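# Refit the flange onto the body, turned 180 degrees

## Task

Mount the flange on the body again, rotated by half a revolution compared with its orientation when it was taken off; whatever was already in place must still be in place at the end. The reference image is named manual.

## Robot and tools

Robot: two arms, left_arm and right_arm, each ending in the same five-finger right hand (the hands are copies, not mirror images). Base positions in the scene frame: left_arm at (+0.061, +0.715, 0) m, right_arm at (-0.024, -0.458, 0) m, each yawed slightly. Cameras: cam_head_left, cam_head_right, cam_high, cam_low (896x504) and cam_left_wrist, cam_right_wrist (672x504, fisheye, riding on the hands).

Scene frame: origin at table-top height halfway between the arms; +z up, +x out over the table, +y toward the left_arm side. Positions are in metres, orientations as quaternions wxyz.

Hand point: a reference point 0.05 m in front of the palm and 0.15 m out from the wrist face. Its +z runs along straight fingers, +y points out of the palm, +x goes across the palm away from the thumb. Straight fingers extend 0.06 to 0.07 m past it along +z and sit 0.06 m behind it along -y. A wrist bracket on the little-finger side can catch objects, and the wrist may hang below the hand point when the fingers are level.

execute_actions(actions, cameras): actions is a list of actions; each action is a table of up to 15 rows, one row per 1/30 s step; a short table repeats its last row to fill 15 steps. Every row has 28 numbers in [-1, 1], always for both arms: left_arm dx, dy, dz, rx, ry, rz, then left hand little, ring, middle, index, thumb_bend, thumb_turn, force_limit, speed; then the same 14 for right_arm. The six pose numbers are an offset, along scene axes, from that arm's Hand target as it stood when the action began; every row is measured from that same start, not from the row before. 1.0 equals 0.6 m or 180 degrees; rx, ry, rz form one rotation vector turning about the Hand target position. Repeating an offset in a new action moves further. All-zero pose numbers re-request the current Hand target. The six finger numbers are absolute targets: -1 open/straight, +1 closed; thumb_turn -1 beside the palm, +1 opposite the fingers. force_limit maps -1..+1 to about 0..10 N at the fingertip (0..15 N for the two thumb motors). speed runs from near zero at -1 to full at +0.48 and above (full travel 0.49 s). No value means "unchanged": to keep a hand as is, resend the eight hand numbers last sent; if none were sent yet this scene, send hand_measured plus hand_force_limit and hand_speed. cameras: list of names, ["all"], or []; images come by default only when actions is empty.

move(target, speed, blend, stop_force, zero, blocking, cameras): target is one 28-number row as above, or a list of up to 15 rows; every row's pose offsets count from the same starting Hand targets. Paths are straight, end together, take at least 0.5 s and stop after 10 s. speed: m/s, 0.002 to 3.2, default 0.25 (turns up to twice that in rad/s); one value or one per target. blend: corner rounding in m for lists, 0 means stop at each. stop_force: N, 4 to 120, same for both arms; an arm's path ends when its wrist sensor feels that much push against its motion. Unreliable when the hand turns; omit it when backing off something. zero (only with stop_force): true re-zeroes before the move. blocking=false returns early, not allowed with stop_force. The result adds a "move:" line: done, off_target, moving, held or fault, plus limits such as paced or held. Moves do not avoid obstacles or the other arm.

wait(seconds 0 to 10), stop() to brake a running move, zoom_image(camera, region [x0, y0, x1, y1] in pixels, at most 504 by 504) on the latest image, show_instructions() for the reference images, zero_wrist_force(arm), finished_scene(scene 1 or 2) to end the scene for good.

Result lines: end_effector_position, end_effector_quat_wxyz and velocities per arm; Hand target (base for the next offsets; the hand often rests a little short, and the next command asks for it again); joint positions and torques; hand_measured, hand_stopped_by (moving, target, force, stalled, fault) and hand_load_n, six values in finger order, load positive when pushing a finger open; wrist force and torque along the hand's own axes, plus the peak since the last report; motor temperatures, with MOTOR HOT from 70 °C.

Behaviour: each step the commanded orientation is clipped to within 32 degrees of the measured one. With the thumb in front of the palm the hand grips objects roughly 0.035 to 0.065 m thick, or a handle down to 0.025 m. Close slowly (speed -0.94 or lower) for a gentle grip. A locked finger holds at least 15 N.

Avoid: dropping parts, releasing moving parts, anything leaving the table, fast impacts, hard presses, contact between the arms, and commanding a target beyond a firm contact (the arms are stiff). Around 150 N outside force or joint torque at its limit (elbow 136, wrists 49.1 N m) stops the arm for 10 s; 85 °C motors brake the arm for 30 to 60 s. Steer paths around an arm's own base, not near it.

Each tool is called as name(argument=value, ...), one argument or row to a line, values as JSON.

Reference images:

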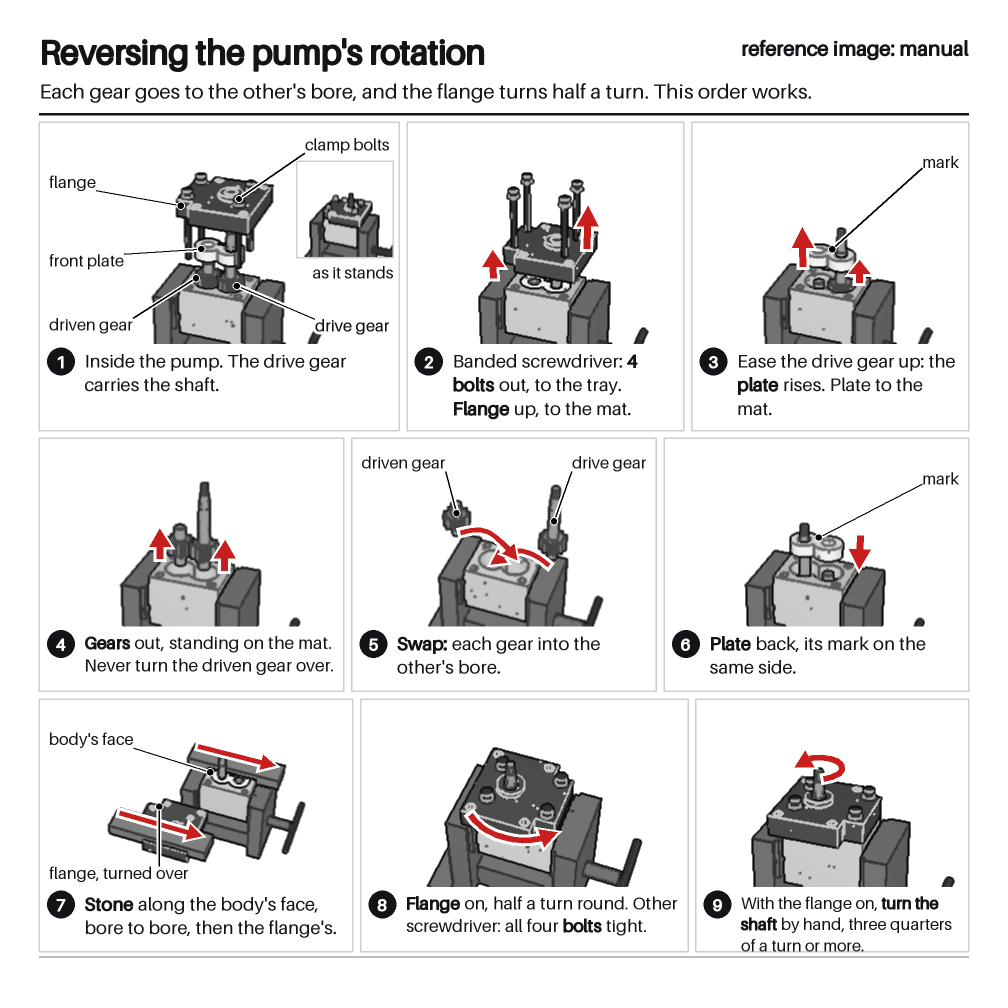

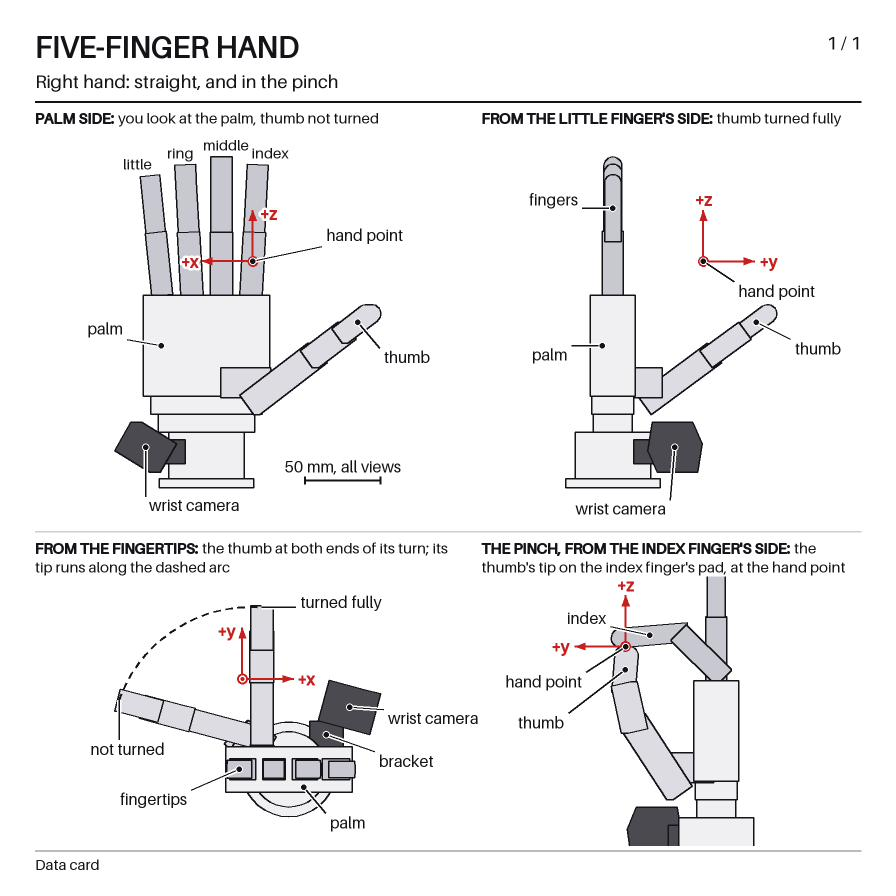

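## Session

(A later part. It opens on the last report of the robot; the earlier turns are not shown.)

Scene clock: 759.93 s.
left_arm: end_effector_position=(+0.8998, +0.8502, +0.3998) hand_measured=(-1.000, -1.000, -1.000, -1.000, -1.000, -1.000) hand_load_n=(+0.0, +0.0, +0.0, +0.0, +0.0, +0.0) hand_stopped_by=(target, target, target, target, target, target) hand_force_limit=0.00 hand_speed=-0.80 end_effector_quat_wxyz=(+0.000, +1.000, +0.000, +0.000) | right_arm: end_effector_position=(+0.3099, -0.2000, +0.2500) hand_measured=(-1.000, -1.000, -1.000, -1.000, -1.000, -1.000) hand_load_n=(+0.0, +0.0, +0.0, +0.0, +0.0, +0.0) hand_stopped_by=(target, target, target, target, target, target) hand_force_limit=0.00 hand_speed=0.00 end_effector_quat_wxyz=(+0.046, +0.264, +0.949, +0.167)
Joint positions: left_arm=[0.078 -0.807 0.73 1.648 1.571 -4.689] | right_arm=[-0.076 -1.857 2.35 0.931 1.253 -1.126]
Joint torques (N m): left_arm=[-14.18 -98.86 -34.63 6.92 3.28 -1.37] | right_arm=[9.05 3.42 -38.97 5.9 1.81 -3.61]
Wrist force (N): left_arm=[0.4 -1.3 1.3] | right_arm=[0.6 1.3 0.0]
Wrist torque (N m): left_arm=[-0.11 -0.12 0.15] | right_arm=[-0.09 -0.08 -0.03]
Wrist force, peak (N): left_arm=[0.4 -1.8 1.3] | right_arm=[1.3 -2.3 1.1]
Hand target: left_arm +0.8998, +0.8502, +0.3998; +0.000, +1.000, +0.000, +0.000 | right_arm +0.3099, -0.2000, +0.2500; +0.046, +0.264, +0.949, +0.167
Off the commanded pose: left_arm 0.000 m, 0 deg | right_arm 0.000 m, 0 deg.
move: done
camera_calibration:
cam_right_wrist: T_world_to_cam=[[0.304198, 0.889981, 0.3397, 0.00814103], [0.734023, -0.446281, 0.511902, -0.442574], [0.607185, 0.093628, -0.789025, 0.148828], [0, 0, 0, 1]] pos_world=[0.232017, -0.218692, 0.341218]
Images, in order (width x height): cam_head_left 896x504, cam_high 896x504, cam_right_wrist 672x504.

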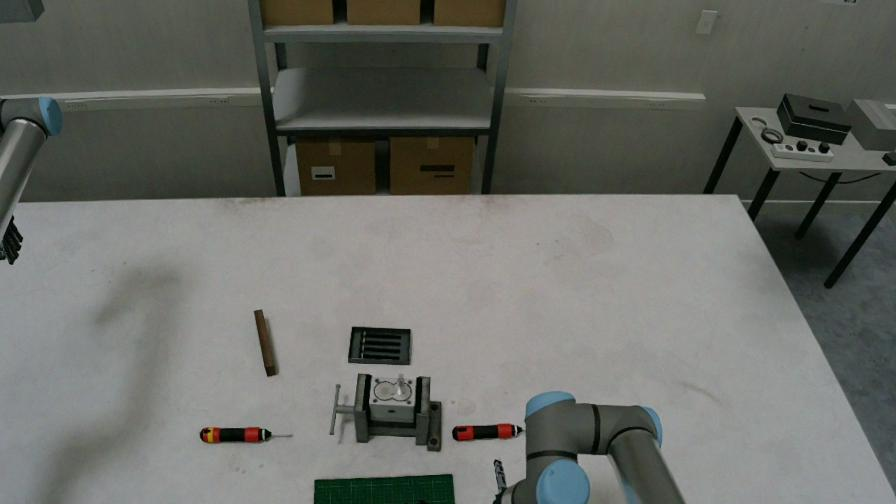

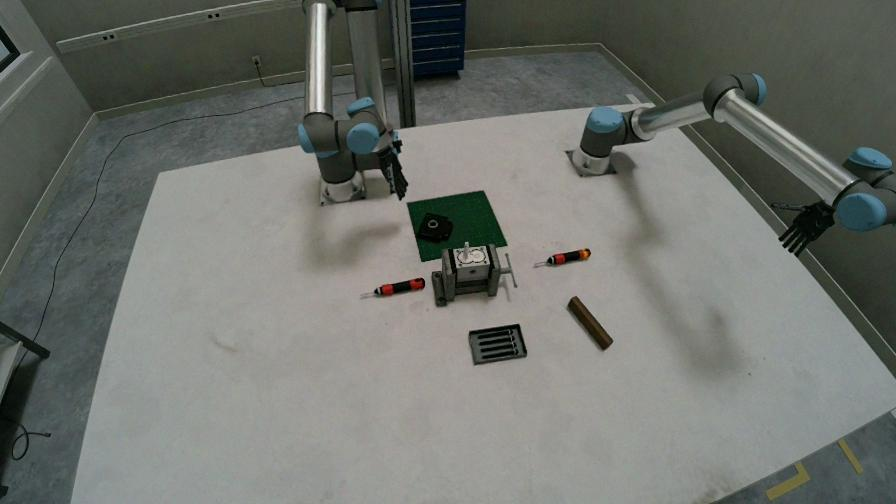

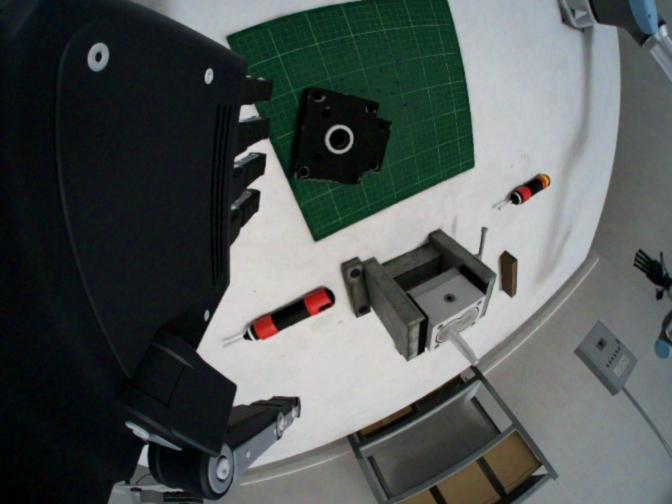

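move(
  target=[-0.4163,-0.667,-0.083,-0.1084,0.0301,-0.1704,-1,-1,-1,-1,-1,-1,0,-0.8,0,0,0,0,0,0,-1,-1,-1,-1,-1,-1,0,0],
  speed=0.4,
)

move(
  target=[-0.502,-0.7167,-0.2,0,0,0,-1,-1,-1,-1,-1,-1,0,-0.8,0,0,0,0,0,0,-1,-1,-1,-1,-1,-1,0,0],
  speed=0.3,
  cameras=["all"],
)

Scene clock: 769.87 s.
left_arm: end_effector_position=(+0.6501, +0.4501, +0.3501) hand_measured=(-1.000, -1.000, -1.000, -1.000, -1.000, -1.000) hand_load_n=(+0.0, +0.0, +0.0, +0.0, -0.5, +0.5) hand_stopped_by=(target, target, target, target, target, target) hand_force_limit=0.00 hand_speed=-0.80 end_effector_quat_wxyz=(+0.167, +0.949, -0.263, -0.046) | right_arm: end_effector_position=(+0.3099, -0.2000, +0.2500) hand_measured=(-1.000, -1.000, -1.000, -1.000, -1.000, -1.000) hand_load_n=(+0.0, +0.0, +0.0, +0.0, +0.0, +0.0) hand_stopped_by=(target, target, target, target, target, target) hand_force_limit=0.00 hand_speed=0.00 end_effector_quat_wxyz=(+0.046, +0.264, +0.949, +0.167)
Joint positions: left_arm=[-0.414 -1.137 1.42 1.315 1.919 -4.635] | right_arm=[-0.076 -1.857 2.35 0.931 1.253 -1.126]
Joint torques (N m): left_arm=[-10.36 -64.65 -37.47 5.93 -2.05 0.99] | right_arm=[-1.55 3.55 -35.76 3.4 1.82 -3.58]
Wrist force (N): left_arm=[0.5 -2.0 1.0] | right_arm=[0.7 1.1 0.0]
Wrist torque (N m): left_arm=[-0.12 -0.10 0.26] | right_arm=[-0.12 -0.09 -0.02]
Wrist force, peak (N): left_arm=[1.5 -3.7 0.9] | right_arm=[1.0 1.5 0.2]
Hand target: left_arm +0.6500, +0.4500, +0.3500; +0.167, +0.949, -0.263, -0.047 | right_arm +0.3099, -0.2000, +0.2500; +0.046, +0.264, +0.949, +0.167
Off the commanded pose: left_arm 0.000 m, 0 deg | right_arm 0.000 m, 0 deg.
move: done

Scene clock: 772.17 s.
left_arm: end_effector_position=(+0.3489, +0.0200, +0.2300) hand_measured=(-1.000, -1.000, -1.000, -1.000, -1.000, -1.000) hand_load_n=(+0.0, +0.0, +0.0, +0.0, +0.0, +0.0) hand_stopped_by=(target, target, target, target, target, target) hand_force_limit=0.00 hand_speed=-0.80 end_effector_quat_wxyz=(+0.167, +0.949, -0.263, -0.046) | right_arm: end_effector_position=(+0.3099, -0.2000, +0.2500) hand_measured=(-1.000, -1.000, -1.000, -1.000, -1.000, -1.000) hand_load_n=(+0.0, +0.0, +0.0, +0.0, +0.0, +0.0) hand_stopped_by=(target, target, target, target, target, target) hand_force_limit=0.00 hand_speed=0.00 end_effector_quat_wxyz=(+0.046, +0.264, +0.949, +0.167)
Joint positions: left_arm=[-1.179 -1.1 1.531 0.911 1.837 -5.435] | right_arm=[-0.076 -1.857 2.35 0.931 1.253 -1.126]
Joint torques (N m): left_arm=[-10.33 -70.34 -28.24 6.23 3.57 -1.22] | right_arm=[-7.02 2.97 -33.85 2.08 1.55 -3.32]
Wrist force (N): left_arm=[0.8 -1.4 0.7] | right_arm=[0.6 1.1 0.3]
Wrist torque (N m): left_arm=[-0.08 -0.18 0.08] | right_arm=[-0.12 -0.08 -0.03]
Wrist force, peak (N): left_arm=[0.8 -4.2 -0.6] | right_arm=[0.9 1.5 -0.3]
Hand target: left_arm +0.3488, +0.0200, +0.2300; +0.167, +0.949, -0.263, -0.047 | right_arm +0.3099, -0.2000, +0.2500; +0.046, +0.264, +0.949, +0.167
Off the commanded pose: left_arm 0.000 m, 0 deg | right_arm 0.000 m, 0 deg.
move: done
camera_calibration:
cam_left_wrist: T_world_to_cam=[[-0.272562, -0.918405, 0.286778, 0.0491063], [-0.729908, 0.39157, 0.560274, 0.120828], [-0.626852, -0.0566128, -0.777079, 0.513853], [0, 0, 0, 1]] pos_world=[0.423687, 0.0268775, 0.317524]
cam_right_wrist: T_world_to_cam=[[0.304198, 0.889981, 0.3397, 0.00814103], [0.734023, -0.446281, 0.511902, -0.442574], [0.607185, 0.093628, -0.789025, 0.148828], [0, 0, 0, 1]] pos_world=[0.232017, -0.218692, 0.341218]

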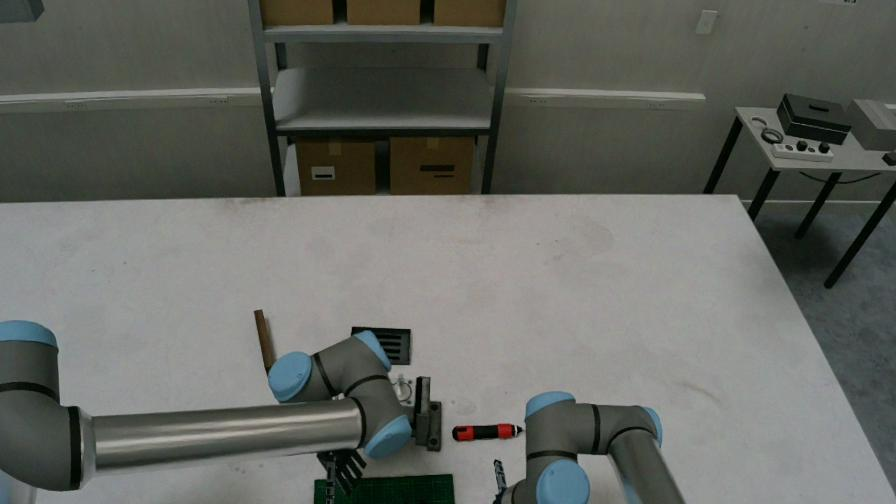

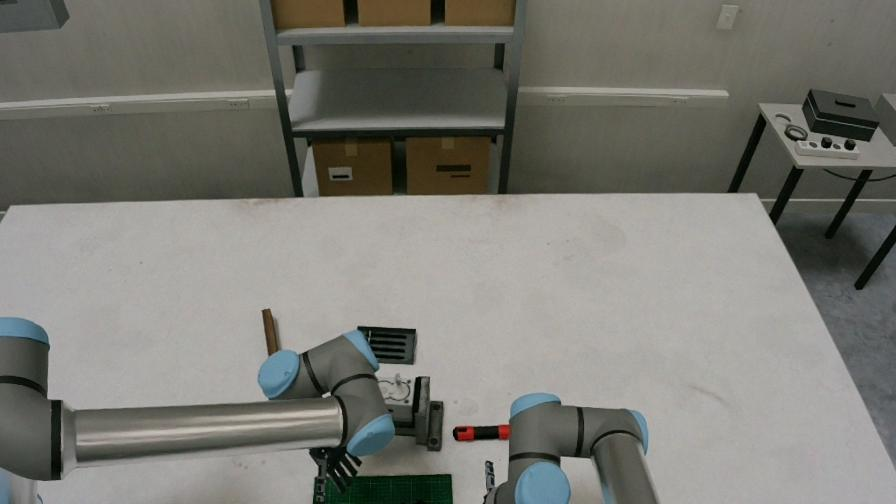

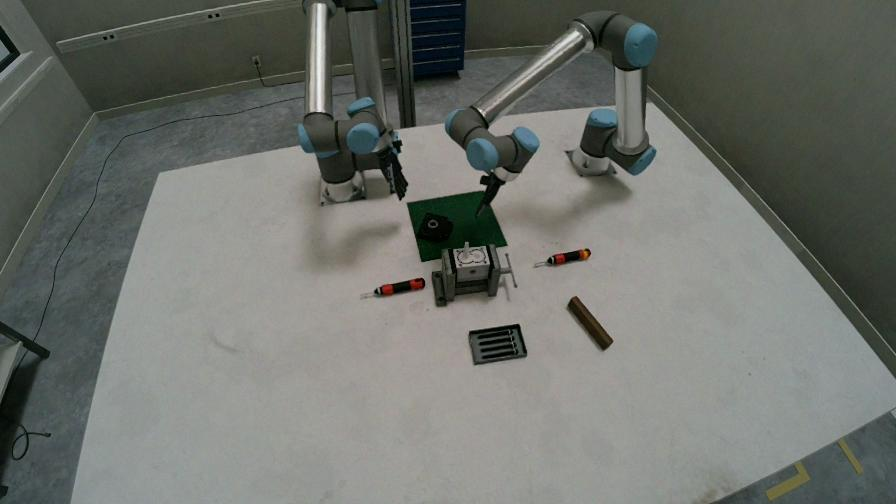

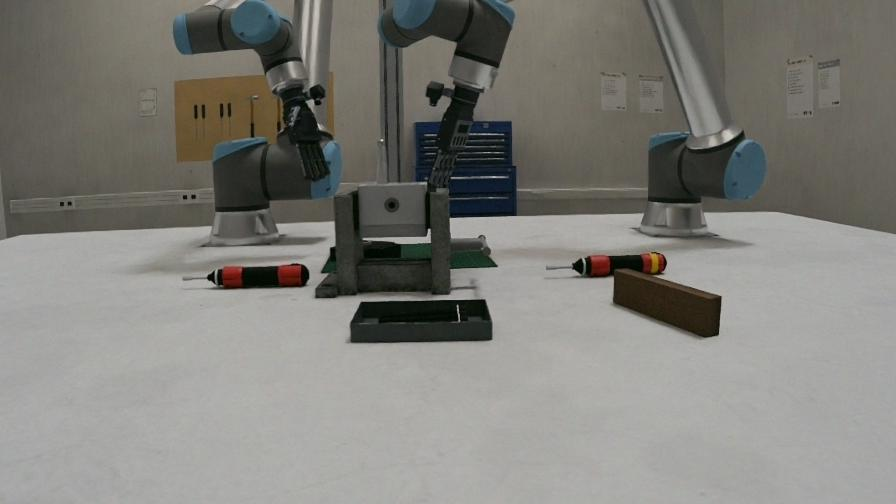

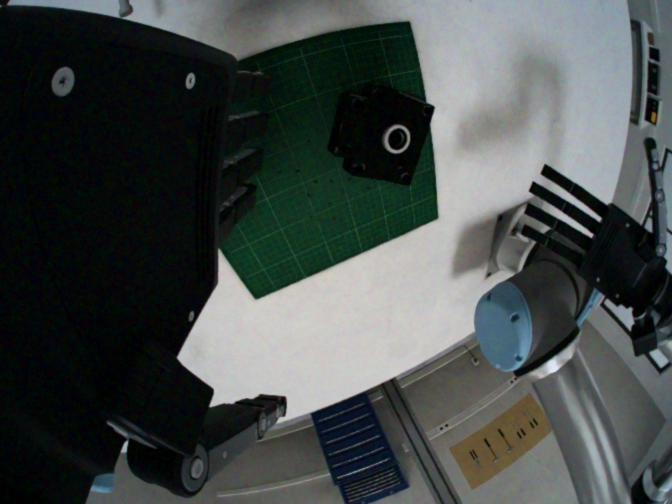

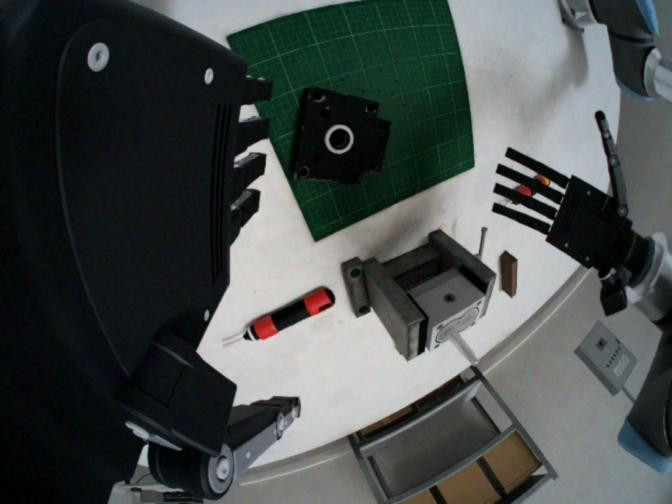

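move(
  target=[
    [-0.028,-0.0788,-0.1333,0,0,0,-1,-1,-1,-1,-1,-1,0,-0.8,0.0113,0.0172,-0.1667,0,0,0,-1,-1,-1,-1,-1,-1,0,0],
    [-0.028,-0.0788,-0.2083,0,0,0,-1,-1,-1,-1,-1,-1,0,-0.8,0.0113,0.0172,-0.2583,0,0,0,-1,-1,-1,-1,-1,-1,0,0],
  ],
  speed=0.12,
  cameras=["cam_left_wrist","cam_right_wrist","cam_high"],
)

Scene clock: 789.47 s.
left_arm: end_effector_position=(+0.3320, -0.0273, +0.1050) hand_measured=(-1.000, -1.000, -1.000, -1.000, -1.000, -1.000) hand_load_n=(+0.0, +0.0, +0.0, +0.0, +0.0, +0.0) hand_stopped_by=(target, target, target, target, target, target) hand_force_limit=0.00 hand_speed=-0.80 end_effector_quat_wxyz=(+0.167, +0.949, -0.263, -0.047) | right_arm: end_effector_position=(+0.3166, -0.1897, +0.0951) hand_measured=(-1.000, -1.000, -1.000, -1.000, -1.000, -1.000) hand_load_n=(+0.0, +0.0, +0.0, -0.5, +0.0, +0.0) hand_stopped_by=(target, target, target, target, target, target) hand_force_limit=0.00 hand_speed=0.00 end_effector_quat_wxyz=(+0.046, +0.264, +0.949, +0.167)
Joint positions: left_arm=[-1.223 -0.956 1.544 0.743 1.827 -5.48] | right_arm=[-0.026 -1.587 2.489 0.506 1.261 -1.074]
Joint torques (N m): left_arm=[8.55 -83.68 -38.06 5.53 3.75 0.37] | right_arm=[13.15 -25.11 -28.02 2.75 0.57 4.73]
Wrist force (N): left_arm=[0.8 -1.6 0.7] | right_arm=[0.1 1.5 0.2]
Wrist torque (N m): left_arm=[-0.11 -0.20 0.20] | right_arm=[-0.02 -0.04 -0.04]
Wrist force, peak (N): left_arm=[0.9 -1.3 2.3] | right_arm=[0.0 2.2 -1.8]
Hand target: left_arm +0.3320, -0.0273, +0.1050; +0.167, +0.949, -0.263, -0.047 | right_arm +0.3166, -0.1897, +0.0951; +0.046, +0.264, +0.949, +0.167
Off the commanded pose: left_arm 0.000 m, 0 deg | right_arm 0.000 m, 0 deg.
move: done
camera_calibration:
cam_left_wrist: T_world_to_cam=[[-0.272561, -0.91842, 0.286733, 0.0370355], [-0.729811, 0.39155, 0.560414, 0.196998], [-0.626966, -0.0565141, -0.776994, 0.403406], [0, 0, 0, 1]] pos_world=[0.406787, -0.0203223, 0.192425]
cam_right_wrist: T_world_to_cam=[[0.30424, 0.889986, 0.339652, 0.049559], [0.734097, -0.446273, 0.511802, -0.363622], [0.607074, 0.0936264, -0.78911, 0.0214781], [0, 0, 0, 1]] pos_world=[0.238817, -0.208392, 0.186218]
Images, in order (width x height): cam_high 896x504, cam_left_wrist 672x504, cam_right_wrist 672x504.

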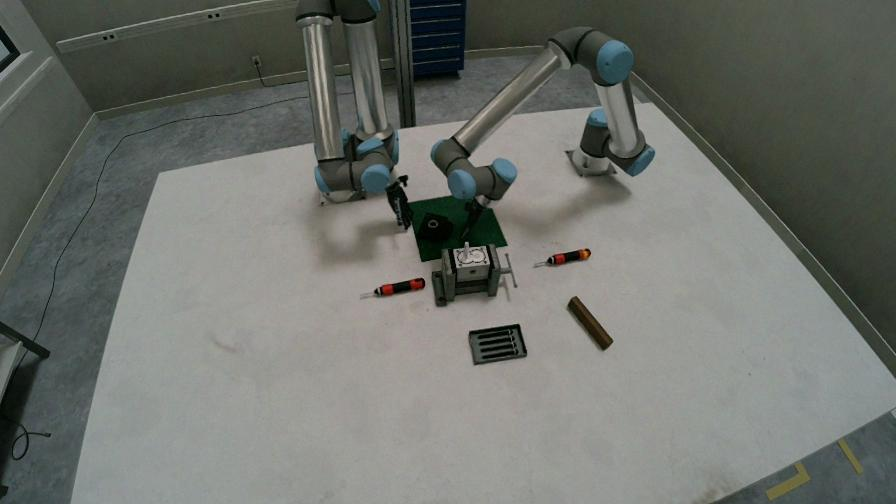

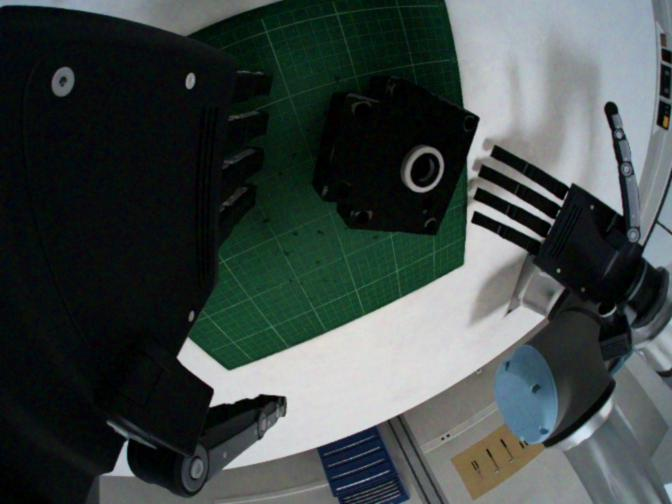

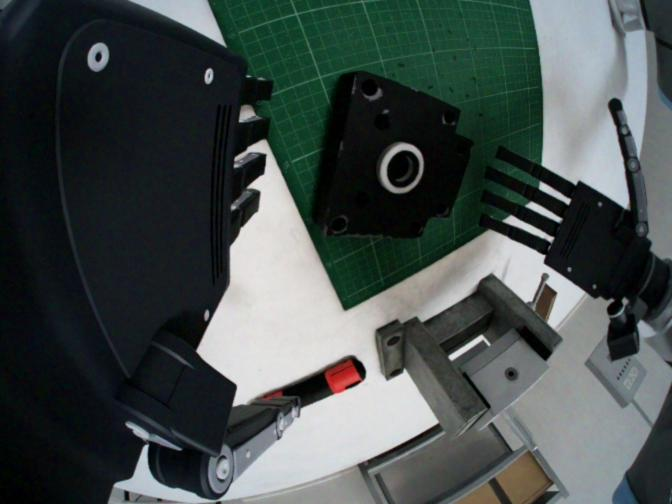

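move(
  target=[0,0,-0.05,0,0,0,-1,-1,-1,-1,-1,-1,0,-0.8,0,0,0,0,0,0,-1,-1,-1,-1,-1,-1,0,0],
  speed=0.012,
  stop_force=4,
)

move(
  target=[0,0,0.0083,0,0,0,-1,-1,-1,-1,-1,-1,0,-0.8,0,0,-0.05,0,0,0,-1,-1,-1,-1,-1,-1,0,0],
  speed=0.012,
  stop_force=4,
)

Scene clock: 795.73 s.
left_arm: end_effector_position=(+0.3320, -0.0273, +0.0897) hand_measured=(-1.000, -1.000, -1.000, -1.000, -1.000, -1.000) hand_load_n=(+0.0, +0.0, -1.0, +0.0, +0.0, +0.0) hand_stopped_by=(target, target, target, target, target, target) hand_force_limit=0.00 hand_speed=-0.80 end_effector_quat_wxyz=(+0.167, +0.949, -0.263, -0.047) | right_arm: end_effector_position=(+0.3166, -0.1897, +0.0951) hand_measured=(-1.000, -1.000, -1.000, -1.000, -1.000, -1.000) hand_load_n=(+0.0, +0.0, +0.0, +0.0, +0.0, +0.0) hand_stopped_by=(target, target, target, target, target, target) hand_force_limit=0.00 hand_speed=0.00 end_effector_quat_wxyz=(+0.046, +0.264, +0.949, +0.167)
Joint positions: left_arm=[-1.223 -0.942 1.552 0.721 1.827 -5.48] | right_arm=[-0.026 -1.587 2.489 0.506 1.261 -1.074]
Joint torques (N m): left_arm=[6.15 -86.65 -36.63 5.94 2.64 -0.72] | right_arm=[10.97 -24.07 -29.21 1 2.18 4.23]
Wrist force (N): left_arm=[0.8 -0.8 -4.4] | right_arm=[0.1 1.6 -0.2]
Wrist torque (N m): left_arm=[0.18 -0.05 0.21] | right_arm=[0.02 -0.02 -0.03]
Wrist force, peak (N): left_arm=[0.7 -0.2 -9.5] | right_arm=[0.2 2.0 0.2]
Hand target: left_arm +0.3320, -0.0273, +0.0897; +0.167, +0.949, -0.263, -0.047 (not the last commanded pose) | right_arm +0.3166, -0.1897, +0.0951; +0.046, +0.264, +0.949, +0.167
Off the commanded pose: left_arm 0.015 m, 0 deg | right_arm 0.000 m, 0 deg.
move: contact (left_arm)

Scene clock: 797.57 s.
left_arm: end_effector_position=(+0.3320, -0.0273, +0.0901) hand_measured=(-1.000, -1.000, -1.000, -1.000, -1.000, -1.000) hand_load_n=(+0.0, +0.0, +0.0, +0.0, +0.0, +0.0) hand_stopped_by=(target, target, target, target, target, target) hand_force_limit=0.00 hand_speed=-0.80 end_effector_quat_wxyz=(+0.167, +0.949, -0.263, -0.047) | right_arm: end_effector_position=(+0.3166, -0.1897, +0.0859) hand_measured=(-1.000, -1.000, -1.000, -1.000, -1.000, -1.000) hand_load_n=(+0.0, +0.0, +0.0, +0.0, +0.0, +0.0) hand_stopped_by=(target, target, target, target, target, target) hand_force_limit=0.00 hand_speed=0.00 end_effector_quat_wxyz=(+0.046, +0.264, +0.949, +0.167)
Joint positions: left_arm=[-1.223 -0.942 1.552 0.722 1.827 -5.48] | right_arm=[-0.026 -1.567 2.495 0.48 1.261 -1.074]
Joint torques (N m): left_arm=[3.98 -71.68 -24.17 1 2.38 -0.99] | right_arm=[9.83 -40.94 -28.14 6.08 1.72 3.21]
Wrist force (N): left_arm=[0.8 -1.4 0.2] | right_arm=[0.0 1.8 -2.2]
Wrist torque (N m): left_arm=[-0.04 -0.17 0.20] | right_arm=[0.13 0.00 -0.02]
Wrist force, peak (N): left_arm=[1.0 -0.7 -4.5] | right_arm=[0.5 2.5 -18.8]
Hand target: left_arm +0.3320, -0.0273, +0.0901; +0.167, +0.949, -0.263, -0.047 (not the last commanded pose) | right_arm +0.3166, -0.1897, +0.0859; +0.046, +0.264, +0.949, +0.167 (not the last commanded pose)
Off the commanded pose: left_arm 0.005 m, 0 deg | right_arm 0.021 m, 0 deg.
move: contact (left_arm, right_arm)

move(
  target=[0,0,0.006,0,0,0,-1,-1,-1,-1,-1,-1,0,-0.8,0,0,0.0112,0,0,0,-1,-1,-1,-1,-1,-1,0,0],
  speed=0.05,
)

move(
  target=[0,0,0,0,0,0,-1,-1,-1,-1,-1,-1,0,-0.8,0.0258,0.0429,0,0,0,0,-1,-1,-1,-1,-1,-1,0,0],
  speed=0.05,
)

move(
  target=[0,0,0,0,0,0,-1,-1,-1,-1,-1,-1,0,-0.8,0.0215,0.0357,0,0,0,0,-1,-1,-1,-1,-1,-1,0,0],
  speed=0.012,
  stop_force=4,
  cameras=["cam_left_wrist","cam_right_wrist"],
)

Scene clock: 805.13 s.
left_arm: end_effector_position=(+0.3320, -0.0273, +0.0938) hand_measured=(-1.000, -1.000, -1.000, -1.000, -1.000, -1.000) hand_load_n=(+0.0, +0.0, +0.0, +0.0, +0.0, +0.0) hand_stopped_by=(target, target, target, target, target, target) hand_force_limit=0.00 hand_speed=-0.80 end_effector_quat_wxyz=(+0.167, +0.949, -0.263, -0.047) | right_arm: end_effector_position=(+0.3166, -0.1897, +0.0927) hand_measured=(-1.000, -1.000, -1.000, -1.000, -1.000, -1.000) hand_load_n=(+0.0, +0.0, +0.0, +0.0, +0.0, +0.0) hand_stopped_by=(target, target, target, target, target, target) hand_force_limit=0.00 hand_speed=0.00 end_effector_quat_wxyz=(+0.046, +0.264, +0.949, +0.167)
Joint positions: left_arm=[-1.223 -0.945 1.55 0.727 1.827 -5.48] | right_arm=[-0.026 -1.582 2.49 0.5 1.261 -1.074]
Joint torques (N m): left_arm=[4.68 -78.98 -36.08 4.53 2.54 -1.25] | right_arm=[12.57 -10.06 -23.02 0.84 2.13 4.21]
Wrist force (N): left_arm=[0.9 -1.3 0.5] | right_arm=[0.0 1.4 0.4]
Wrist torque (N m): left_arm=[-0.04 -0.20 0.21] | right_arm=[-0.05 -0.02 -0.04]
Wrist force, peak (N): left_arm=[1.3 -1.7 0.3] | right_arm=[-0.2 1.8 -2.8]
Hand target: left_arm +0.3320, -0.0273, +0.0937; +0.167, +0.949, -0.263, -0.047 | right_arm +0.3166, -0.1897, +0.0926; +0.046, +0.264, +0.949, +0.167
Off the commanded pose: left_arm 0.000 m, 0 deg | right_arm 0.000 m, 0 deg.
move: done

Scene clock: 806.07 s.
left_arm: end_effector_position=(+0.3320, -0.0273, +0.0938) hand_measured=(-1.000, -1.000, -1.000, -1.000, -1.000, -1.000) hand_load_n=(+0.0, +0.0, +0.0, +0.0, +0.0, +0.0) hand_stopped_by=(target, target, target, target, target, target) hand_force_limit=0.00 hand_speed=-0.80 end_effector_quat_wxyz=(+0.167, +0.949, -0.263, -0.047) | right_arm: end_effector_position=(+0.3322, -0.1640, +0.0926) hand_measured=(-1.000, -1.000, -1.000, -1.000, -1.000, -1.000) hand_load_n=(+0.0, +0.0, +0.0, +0.0, +0.0, +0.0) hand_stopped_by=(target, target, target, target, target, target) hand_force_limit=0.00 hand_speed=0.00 end_effector_quat_wxyz=(+0.046, +0.264, +0.949, +0.167)
Joint positions: left_arm=[-1.223 -0.945 1.55 0.727 1.827 -5.48] | right_arm=[0.081 -1.536 2.433 0.478 1.28 -0.964]
Joint torques (N m): left_arm=[5 -73.73 -28.18 0.69 2.16 -1.46] | right_arm=[-11.28 -48.31 -15.9 5.99 -1.71 -3.33]
Wrist force (N): left_arm=[0.7 -1.5 0.1] | right_arm=[0.4 0.8 0.0]
Wrist torque (N m): left_arm=[-0.04 -0.17 0.19] | right_arm=[-0.12 -0.04 0.11]
Wrist force, peak (N): left_arm=[1.0 -1.8 0.6] | right_arm=[0.3 1.8 0.0]
Hand target: left_arm +0.3320, -0.0273, +0.0937; +0.167, +0.949, -0.263, -0.047 | right_arm +0.3321, -0.1639, +0.0926; +0.046, +0.264, +0.949, +0.167
Off the commanded pose: left_arm 0.000 m, 0 deg | right_arm 0.000 m, 0 deg.
move: done

Scene clock: 808.20 s.
left_arm: end_effector_position=(+0.3320, -0.0273, +0.0937) hand_measured=(-1.000, -1.000, -1.000, -1.000, -1.000, -1.000) hand_load_n=(+0.0, +0.0, +0.0, +0.0, +0.0, +0.0) hand_stopped_by=(target, target, target, target, target, target) hand_force_limit=0.00 hand_speed=-0.80 end_effector_quat_wxyz=(+0.167, +0.949, -0.263, -0.047) | right_arm: end_effector_position=(+0.3389, -0.1526, +0.0926) hand_measured=(-1.000, -1.000, -1.000, -1.000, -1.000, -1.000) hand_load_n=(+0.0, +0.0, +0.5, +0.0, +0.0, +0.0) hand_stopped_by=(target, target, target, target, target, target) hand_force_limit=0.00 hand_speed=0.00 end_effector_quat_wxyz=(+0.046, +0.264, +0.949, +0.167)
Joint positions: left_arm=[-1.223 -0.945 1.55 0.727 1.827 -5.48] | right_arm=[0.122 -1.517 2.409 0.472 1.288 -0.922]
Joint torques (N m): left_arm=[4.95 -72.15 -25.55 0.6 2.23 -1.02] | right_arm=[-11.58 -46.61 -17.29 5.24 -3.76 -3.56]
Wrist force (N): left_arm=[0.9 -1.3 0.6] | right_arm=[0.9 -2.7 -2.4]
Wrist torque (N m): left_arm=[-0.04 -0.21 0.21] | right_arm=[0.26 -0.09 0.06]
Wrist force, peak (N): left_arm=[1.1 -1.6 0.9] | right_arm=[-0.1 -9.4 -10.5]
Hand target: left_arm +0.3320, -0.0273, +0.0937; +0.167, +0.949, -0.263, -0.047 | right_arm +0.3389, -0.1527, +0.0926; +0.046, +0.264, +0.949, +0.167 (not the last commanded pose)
Off the commanded pose: left_arm 0.000 m, 0 deg | right_arm 0.012 m, 0 deg.
move: contact (right_arm)
camera_calibration:
cam_left_wrist: T_world_to_cam=[[-0.272503, -0.918414, 0.286804, 0.0401186], [-0.729836, 0.391548, 0.560384, 0.203329], [-0.626962, -0.0566137, -0.77699, 0.394694], [0, 0, 0, 1]] pos_world=[0.406787, -0.0204225, 0.181225]
cam_right_wrist: T_world_to_cam=[[0.304133, 0.890021, 0.339654, 0.0106939], [0.73405, -0.446202, 0.511932, -0.362251], [0.607185, 0.0936276, -0.789025, 0.00253772], [0, 0, 0, 1]] pos_world=[0.261117, -0.171392, 0.183818]
Images, in order (width x height): cam_left_wrist 672x504, cam_right_wrist 672x504.

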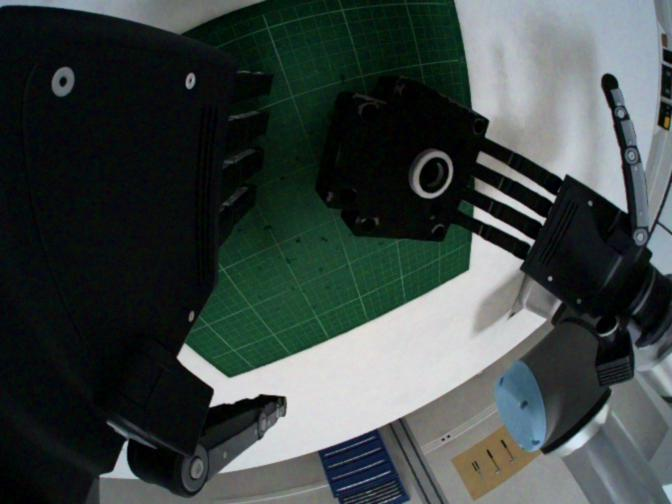

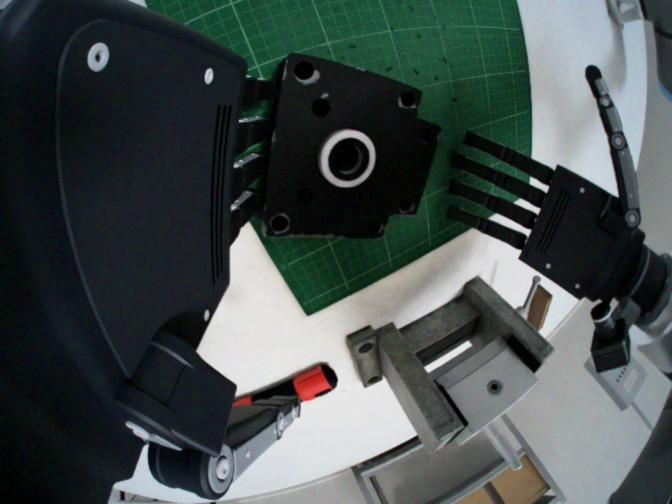

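move(
  target=[-0.0215,-0.0357,0,0,0,0,-1,-1,-1,-1,-1,-1,0,-0.8,0,0,0,0,0,0,-1,-1,-1,-1,-1,-1,0,0],
  speed=0.04,
  stop_force=8,
)

move(
  target=[-0.0258,-0.0428,0,0,0,0,-1,-1,-1,-1,-1,-1,0,-0.8,0,0,0,0,0,0,-1,-1,-1,-1,-1,-1,0,0],
  speed=0.012,
  stop_force=4,
  cameras=["cam_left_wrist","cam_right_wrist"],
)

Scene clock: 816.47 s.
left_arm: end_effector_position=(+0.3191, -0.0487, +0.0937) hand_measured=(-1.000, -1.000, -1.000, -1.000, -1.000, -1.000) hand_load_n=(+0.0, +0.0, +0.0, +0.0, +0.0, +0.0) hand_stopped_by=(target, target, target, target, target, target) hand_force_limit=0.00 hand_speed=-0.80 end_effector_quat_wxyz=(+0.167, +0.949, -0.263, -0.047) | right_arm: end_effector_position=(+0.3389, -0.1527, +0.0926) hand_measured=(-1.000, -1.000, -1.000, -1.000, -1.000, -1.000) hand_load_n=(+0.0, +0.0, +0.5, -0.5, +0.0, +0.0) hand_stopped_by=(target, target, target, target, target, target) hand_force_limit=0.00 hand_speed=0.00 end_effector_quat_wxyz=(+0.046, +0.264, +0.949, +0.167)
Joint positions: left_arm=[-1.249 -0.929 1.52 0.735 1.821 -5.505] | right_arm=[0.122 -1.517 2.409 0.472 1.288 -0.922]
Joint torques (N m): left_arm=[9.53 -90.22 -22.88 0.79 3.53 1.68] | right_arm=[-11.91 -48.77 -18.99 5.4 -2.69 -3.28]
Wrist force (N): left_arm=[1.0 -1.5 0.3] | right_arm=[0.8 -2.8 -2.7]
Wrist torque (N m): left_arm=[-0.05 -0.21 0.22] | right_arm=[0.22 -0.06 0.04]
Wrist force, peak (N): left_arm=[1.0 -2.3 0.5] | right_arm=[0.9 -3.2 -2.9]
Hand target: left_arm +0.3191, -0.0487, +0.0937; +0.167, +0.949, -0.263, -0.047 | right_arm +0.3389, -0.1527, +0.0926; +0.046, +0.264, +0.949, +0.167
Off the commanded pose: left_arm 0.000 m, 0 deg | right_arm 0.000 m, 0 deg.
move: done

Scene clock: 818.93 s.
left_arm: end_effector_position=(+0.3103, -0.0634, +0.0937) hand_measured=(-1.000, -1.000, -1.000, -1.000, -1.000, -1.000) hand_load_n=(+0.0, +0.0, +0.5, +0.0, +0.0, +0.0) hand_stopped_by=(target, target, target, target, target, target) hand_force_limit=0.00 hand_speed=-0.80 end_effector_quat_wxyz=(+0.167, +0.949, -0.263, -0.047) | right_arm: end_effector_position=(+0.3389, -0.1527, +0.0926) hand_measured=(-1.000, -1.000, -1.000, -1.000, -1.000, -1.000) hand_load_n=(+0.0, +0.0, +1.0, +0.0, +0.0, +0.0) hand_stopped_by=(target, target, target, target, target, target) hand_force_limit=0.00 hand_speed=0.00 end_effector_quat_wxyz=(+0.046, +0.264, +0.949, +0.167)
Joint positions: left_arm=[-1.265 -0.918 1.498 0.74 1.817 -5.522] | right_arm=[0.122 -1.517 2.409 0.472 1.288 -0.922]
Joint torques (N m): left_arm=[4.25 -92.15 -24.35 -0.49 4.58 1.3] | right_arm=[-10.62 -48.53 -18.23 5.56 -2.51 -3.48]
Wrist force (N): left_arm=[1.7 -5.8 -2.9] | right_arm=[1.1 -2.4 -2.5]
Wrist torque (N m): left_arm=[0.33 -0.10 0.16] | right_arm=[0.30 -0.11 0.08]
Wrist force, peak (N): left_arm=[1.5 -10.6 -7.1] | right_arm=[1.1 -2.7 -3.3]
Hand target: left_arm +0.3103, -0.0634, +0.0937; +0.167, +0.949, -0.263, -0.047 (not the last commanded pose) | right_arm +0.3389, -0.1527, +0.0926; +0.046, +0.264, +0.949, +0.167
Off the commanded pose: left_arm 0.013 m, 0 deg | right_arm 0.000 m, 0 deg.
move: contact (left_arm)
camera_calibration:
cam_left_wrist: T_world_to_cam=[[-0.272503, -0.918414, 0.286804, 0.00105053], [-0.729836, 0.391548, 0.560384, 0.201627], [-0.626962, -0.0566137, -0.77699, 0.379045], [0, 0, 0, 1]] pos_world=[0.385087, -0.0565225, 0.181225]
cam_right_wrist: T_world_to_cam=[[0.304219, 0.889984, 0.339674, 0.0106614], [0.734054, -0.446277, 0.511861, -0.362251], [0.607137, 0.0936211, -0.789062, 0.00255608], [0, 0, 0, 1]] pos_world=[0.261117, -0.171392, 0.183818]
Images, in order (width x height): cam_left_wrist 672x504, cam_right_wrist 672x504.

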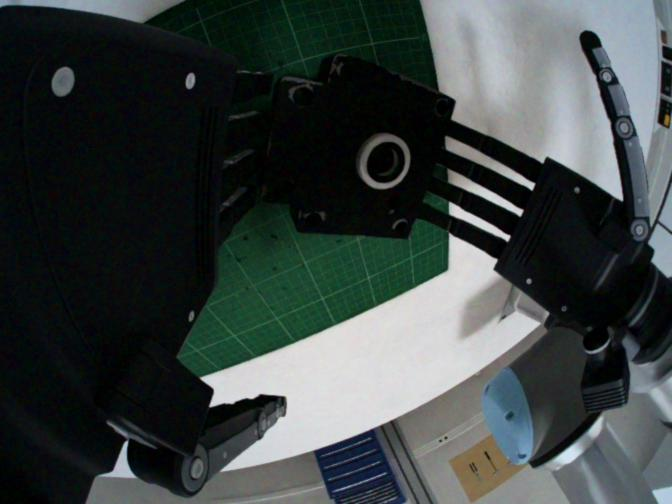

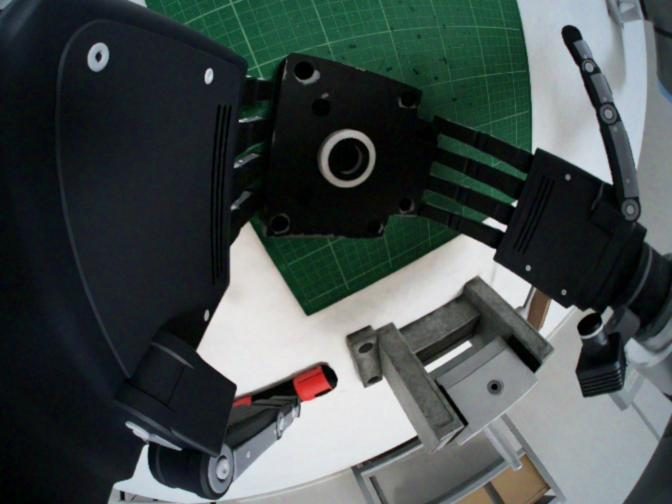

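move(
  target=[-0.0086,-0.0143,0,0,0,0,-1,-1,-1,-1,-1,-1,0,-0.8,0,0,0,0,0,0,-1,-1,-1,-1,-1,-1,0,0],
  speed=0.01,
  stop_force=15,
  cameras=["cam_right_wrist"],
)

Scene clock: 824.37 s.
left_arm: end_effector_position=(+0.3098, -0.0641, +0.0938) hand_measured=(-1.000, -1.000, -1.000, -1.000, -1.000, -1.000) hand_load_n=(+0.0, +0.0, +3.0, +0.0, +0.0, +0.0) hand_stopped_by=(target, target, target, target, target, target) hand_force_limit=0.00 hand_speed=-0.80 end_effector_quat_wxyz=(+0.167, +0.949, -0.263, -0.047) | right_arm: end_effector_position=(+0.3389, -0.1527, +0.0926) hand_measured=(-1.000, -1.000, -1.000, -1.000, -1.000, -1.000) hand_load_n=(+0.0, +0.0, +0.5, -0.5, +0.0, +0.0) hand_stopped_by=(target, target, target, target, target, target) hand_force_limit=0.00 hand_speed=0.00 end_effector_quat_wxyz=(+0.046, +0.264, +0.949, +0.167)
Joint positions: left_arm=[-1.266 -0.917 1.497 0.741 1.817 -5.523] | right_arm=[0.122 -1.517 2.409 0.472 1.288 -0.922]
Joint torques (N m): left_arm=[-9.34 -87.09 -29.02 -4.54 7.34 1.59] | right_arm=[-8.72 -47.29 -18.12 4.87 -1.85 -3.38]
Wrist force (N): left_arm=[2.1 -19.0 -13.6] | right_arm=[1.0 -2.8 -2.9]
Wrist torque (N m): left_arm=[1.72 0.14 -0.10] | right_arm=[0.30 -0.10 0.07]
Wrist force, peak (N): left_arm=[1.8 -24.1 -17.7] | right_arm=[1.3 -3.0 -3.1]
Hand target: left_arm +0.3098, -0.0641, +0.0938; +0.167, +0.949, -0.263, -0.047 (not the last commanded pose) | right_arm +0.3389, -0.1527, +0.0926; +0.046, +0.264, +0.949, +0.167
Off the commanded pose: left_arm 0.009 m, 0 deg | right_arm 0.000 m, 0 deg.
move: contact (left_arm)
camera_calibration:
cam_right_wrist: T_world_to_cam=[[0.304219, 0.889984, 0.339674, 0.0106614], [0.734054, -0.446277, 0.511861, -0.362251], [0.607137, 0.0936211, -0.789062, 0.00255608], [0, 0, 0, 1]] pos_world=[0.261117, -0.171392, 0.183818]
Images, in order (width x height): cam_right_wrist 672x504.

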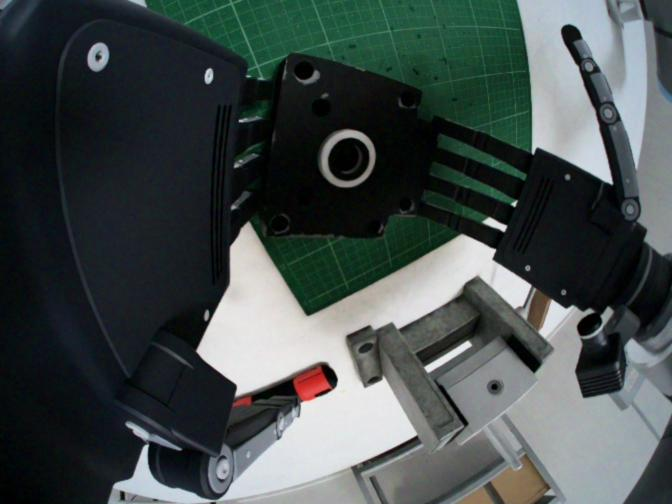

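move(
  target=[-0.0086,-0.0143,0,0,0,0,-1,-1,-1,-1,-1,-1,0,-0.8,0,0,0,0,0,0,-1,-1,-1,-1,-1,-1,0,0],
  speed=0.01,
  stop_force=20,
  cameras=["cam_right_wrist"],
)

Scene clock: 831.23 s.
left_arm: end_effector_position=(+0.3093, -0.0649, +0.0938) hand_measured=(-1.000, -1.000, -1.000, -1.000, -1.000, -1.000) hand_load_n=(+0.5, +0.0, +6.0, +0.0, +0.0, +0.0) hand_stopped_by=(target, target, target, target, target, target) hand_force_limit=0.00 hand_speed=-0.80 end_effector_quat_wxyz=(+0.167, +0.949, -0.263, -0.047) | right_arm: end_effector_position=(+0.3389, -0.1527, +0.0926) hand_measured=(-1.000, -1.000, -1.000, -1.000, -1.000, -1.000) hand_load_n=(+0.0, +0.0, +0.5, +0.0, +0.0, +0.0) hand_stopped_by=(target, target, target, target, target, target) hand_force_limit=0.00 hand_speed=0.00 end_effector_quat_wxyz=(+0.046, +0.264, +0.949, +0.167)
Joint positions: left_arm=[-1.267 -0.917 1.496 0.741 1.817 -5.524] | right_arm=[0.122 -1.517 2.409 0.472 1.288 -0.922]
Joint torques (N m): left_arm=[-24.99 -85.88 -34.03 -10.26 10.9 1.67] | right_arm=[-10.06 -48.2 -17.98 5.34 -1.51 -3.47]
Wrist force (N): left_arm=[2.2 -35.4 -28.6] | right_arm=[0.6 -3.1 -3.2]
Wrist torque (N m): left_arm=[3.60 0.56 -0.45] | right_arm=[0.29 -0.05 0.04]
Wrist force, peak (N): left_arm=[2.7 -40.8 -32.4] | right_arm=[0.9 -3.0 -3.4]
Hand target: left_arm +0.3093, -0.0649, +0.0938; +0.167, +0.949, -0.263, -0.047 (not the last commanded pose) | right_arm +0.3389, -0.1527, +0.0926; +0.046, +0.264, +0.949, +0.167
Off the commanded pose: left_arm 0.009 m, 0 deg | right_arm 0.000 m, 0 deg.
move: contact (left_arm)
camera_calibration:
cam_right_wrist: T_world_to_cam=[[0.304219, 0.889984, 0.339674, 0.0106614], [0.734054, -0.446277, 0.511861, -0.362251], [0.607137, 0.0936211, -0.789062, 0.00255608], [0, 0, 0, 1]] pos_world=[0.261117, -0.171392, 0.183818]
Images, in order (width x height): cam_right_wrist 672x504.

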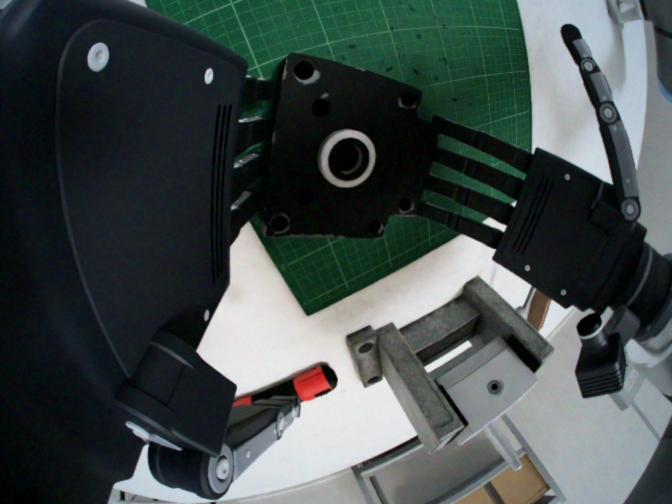

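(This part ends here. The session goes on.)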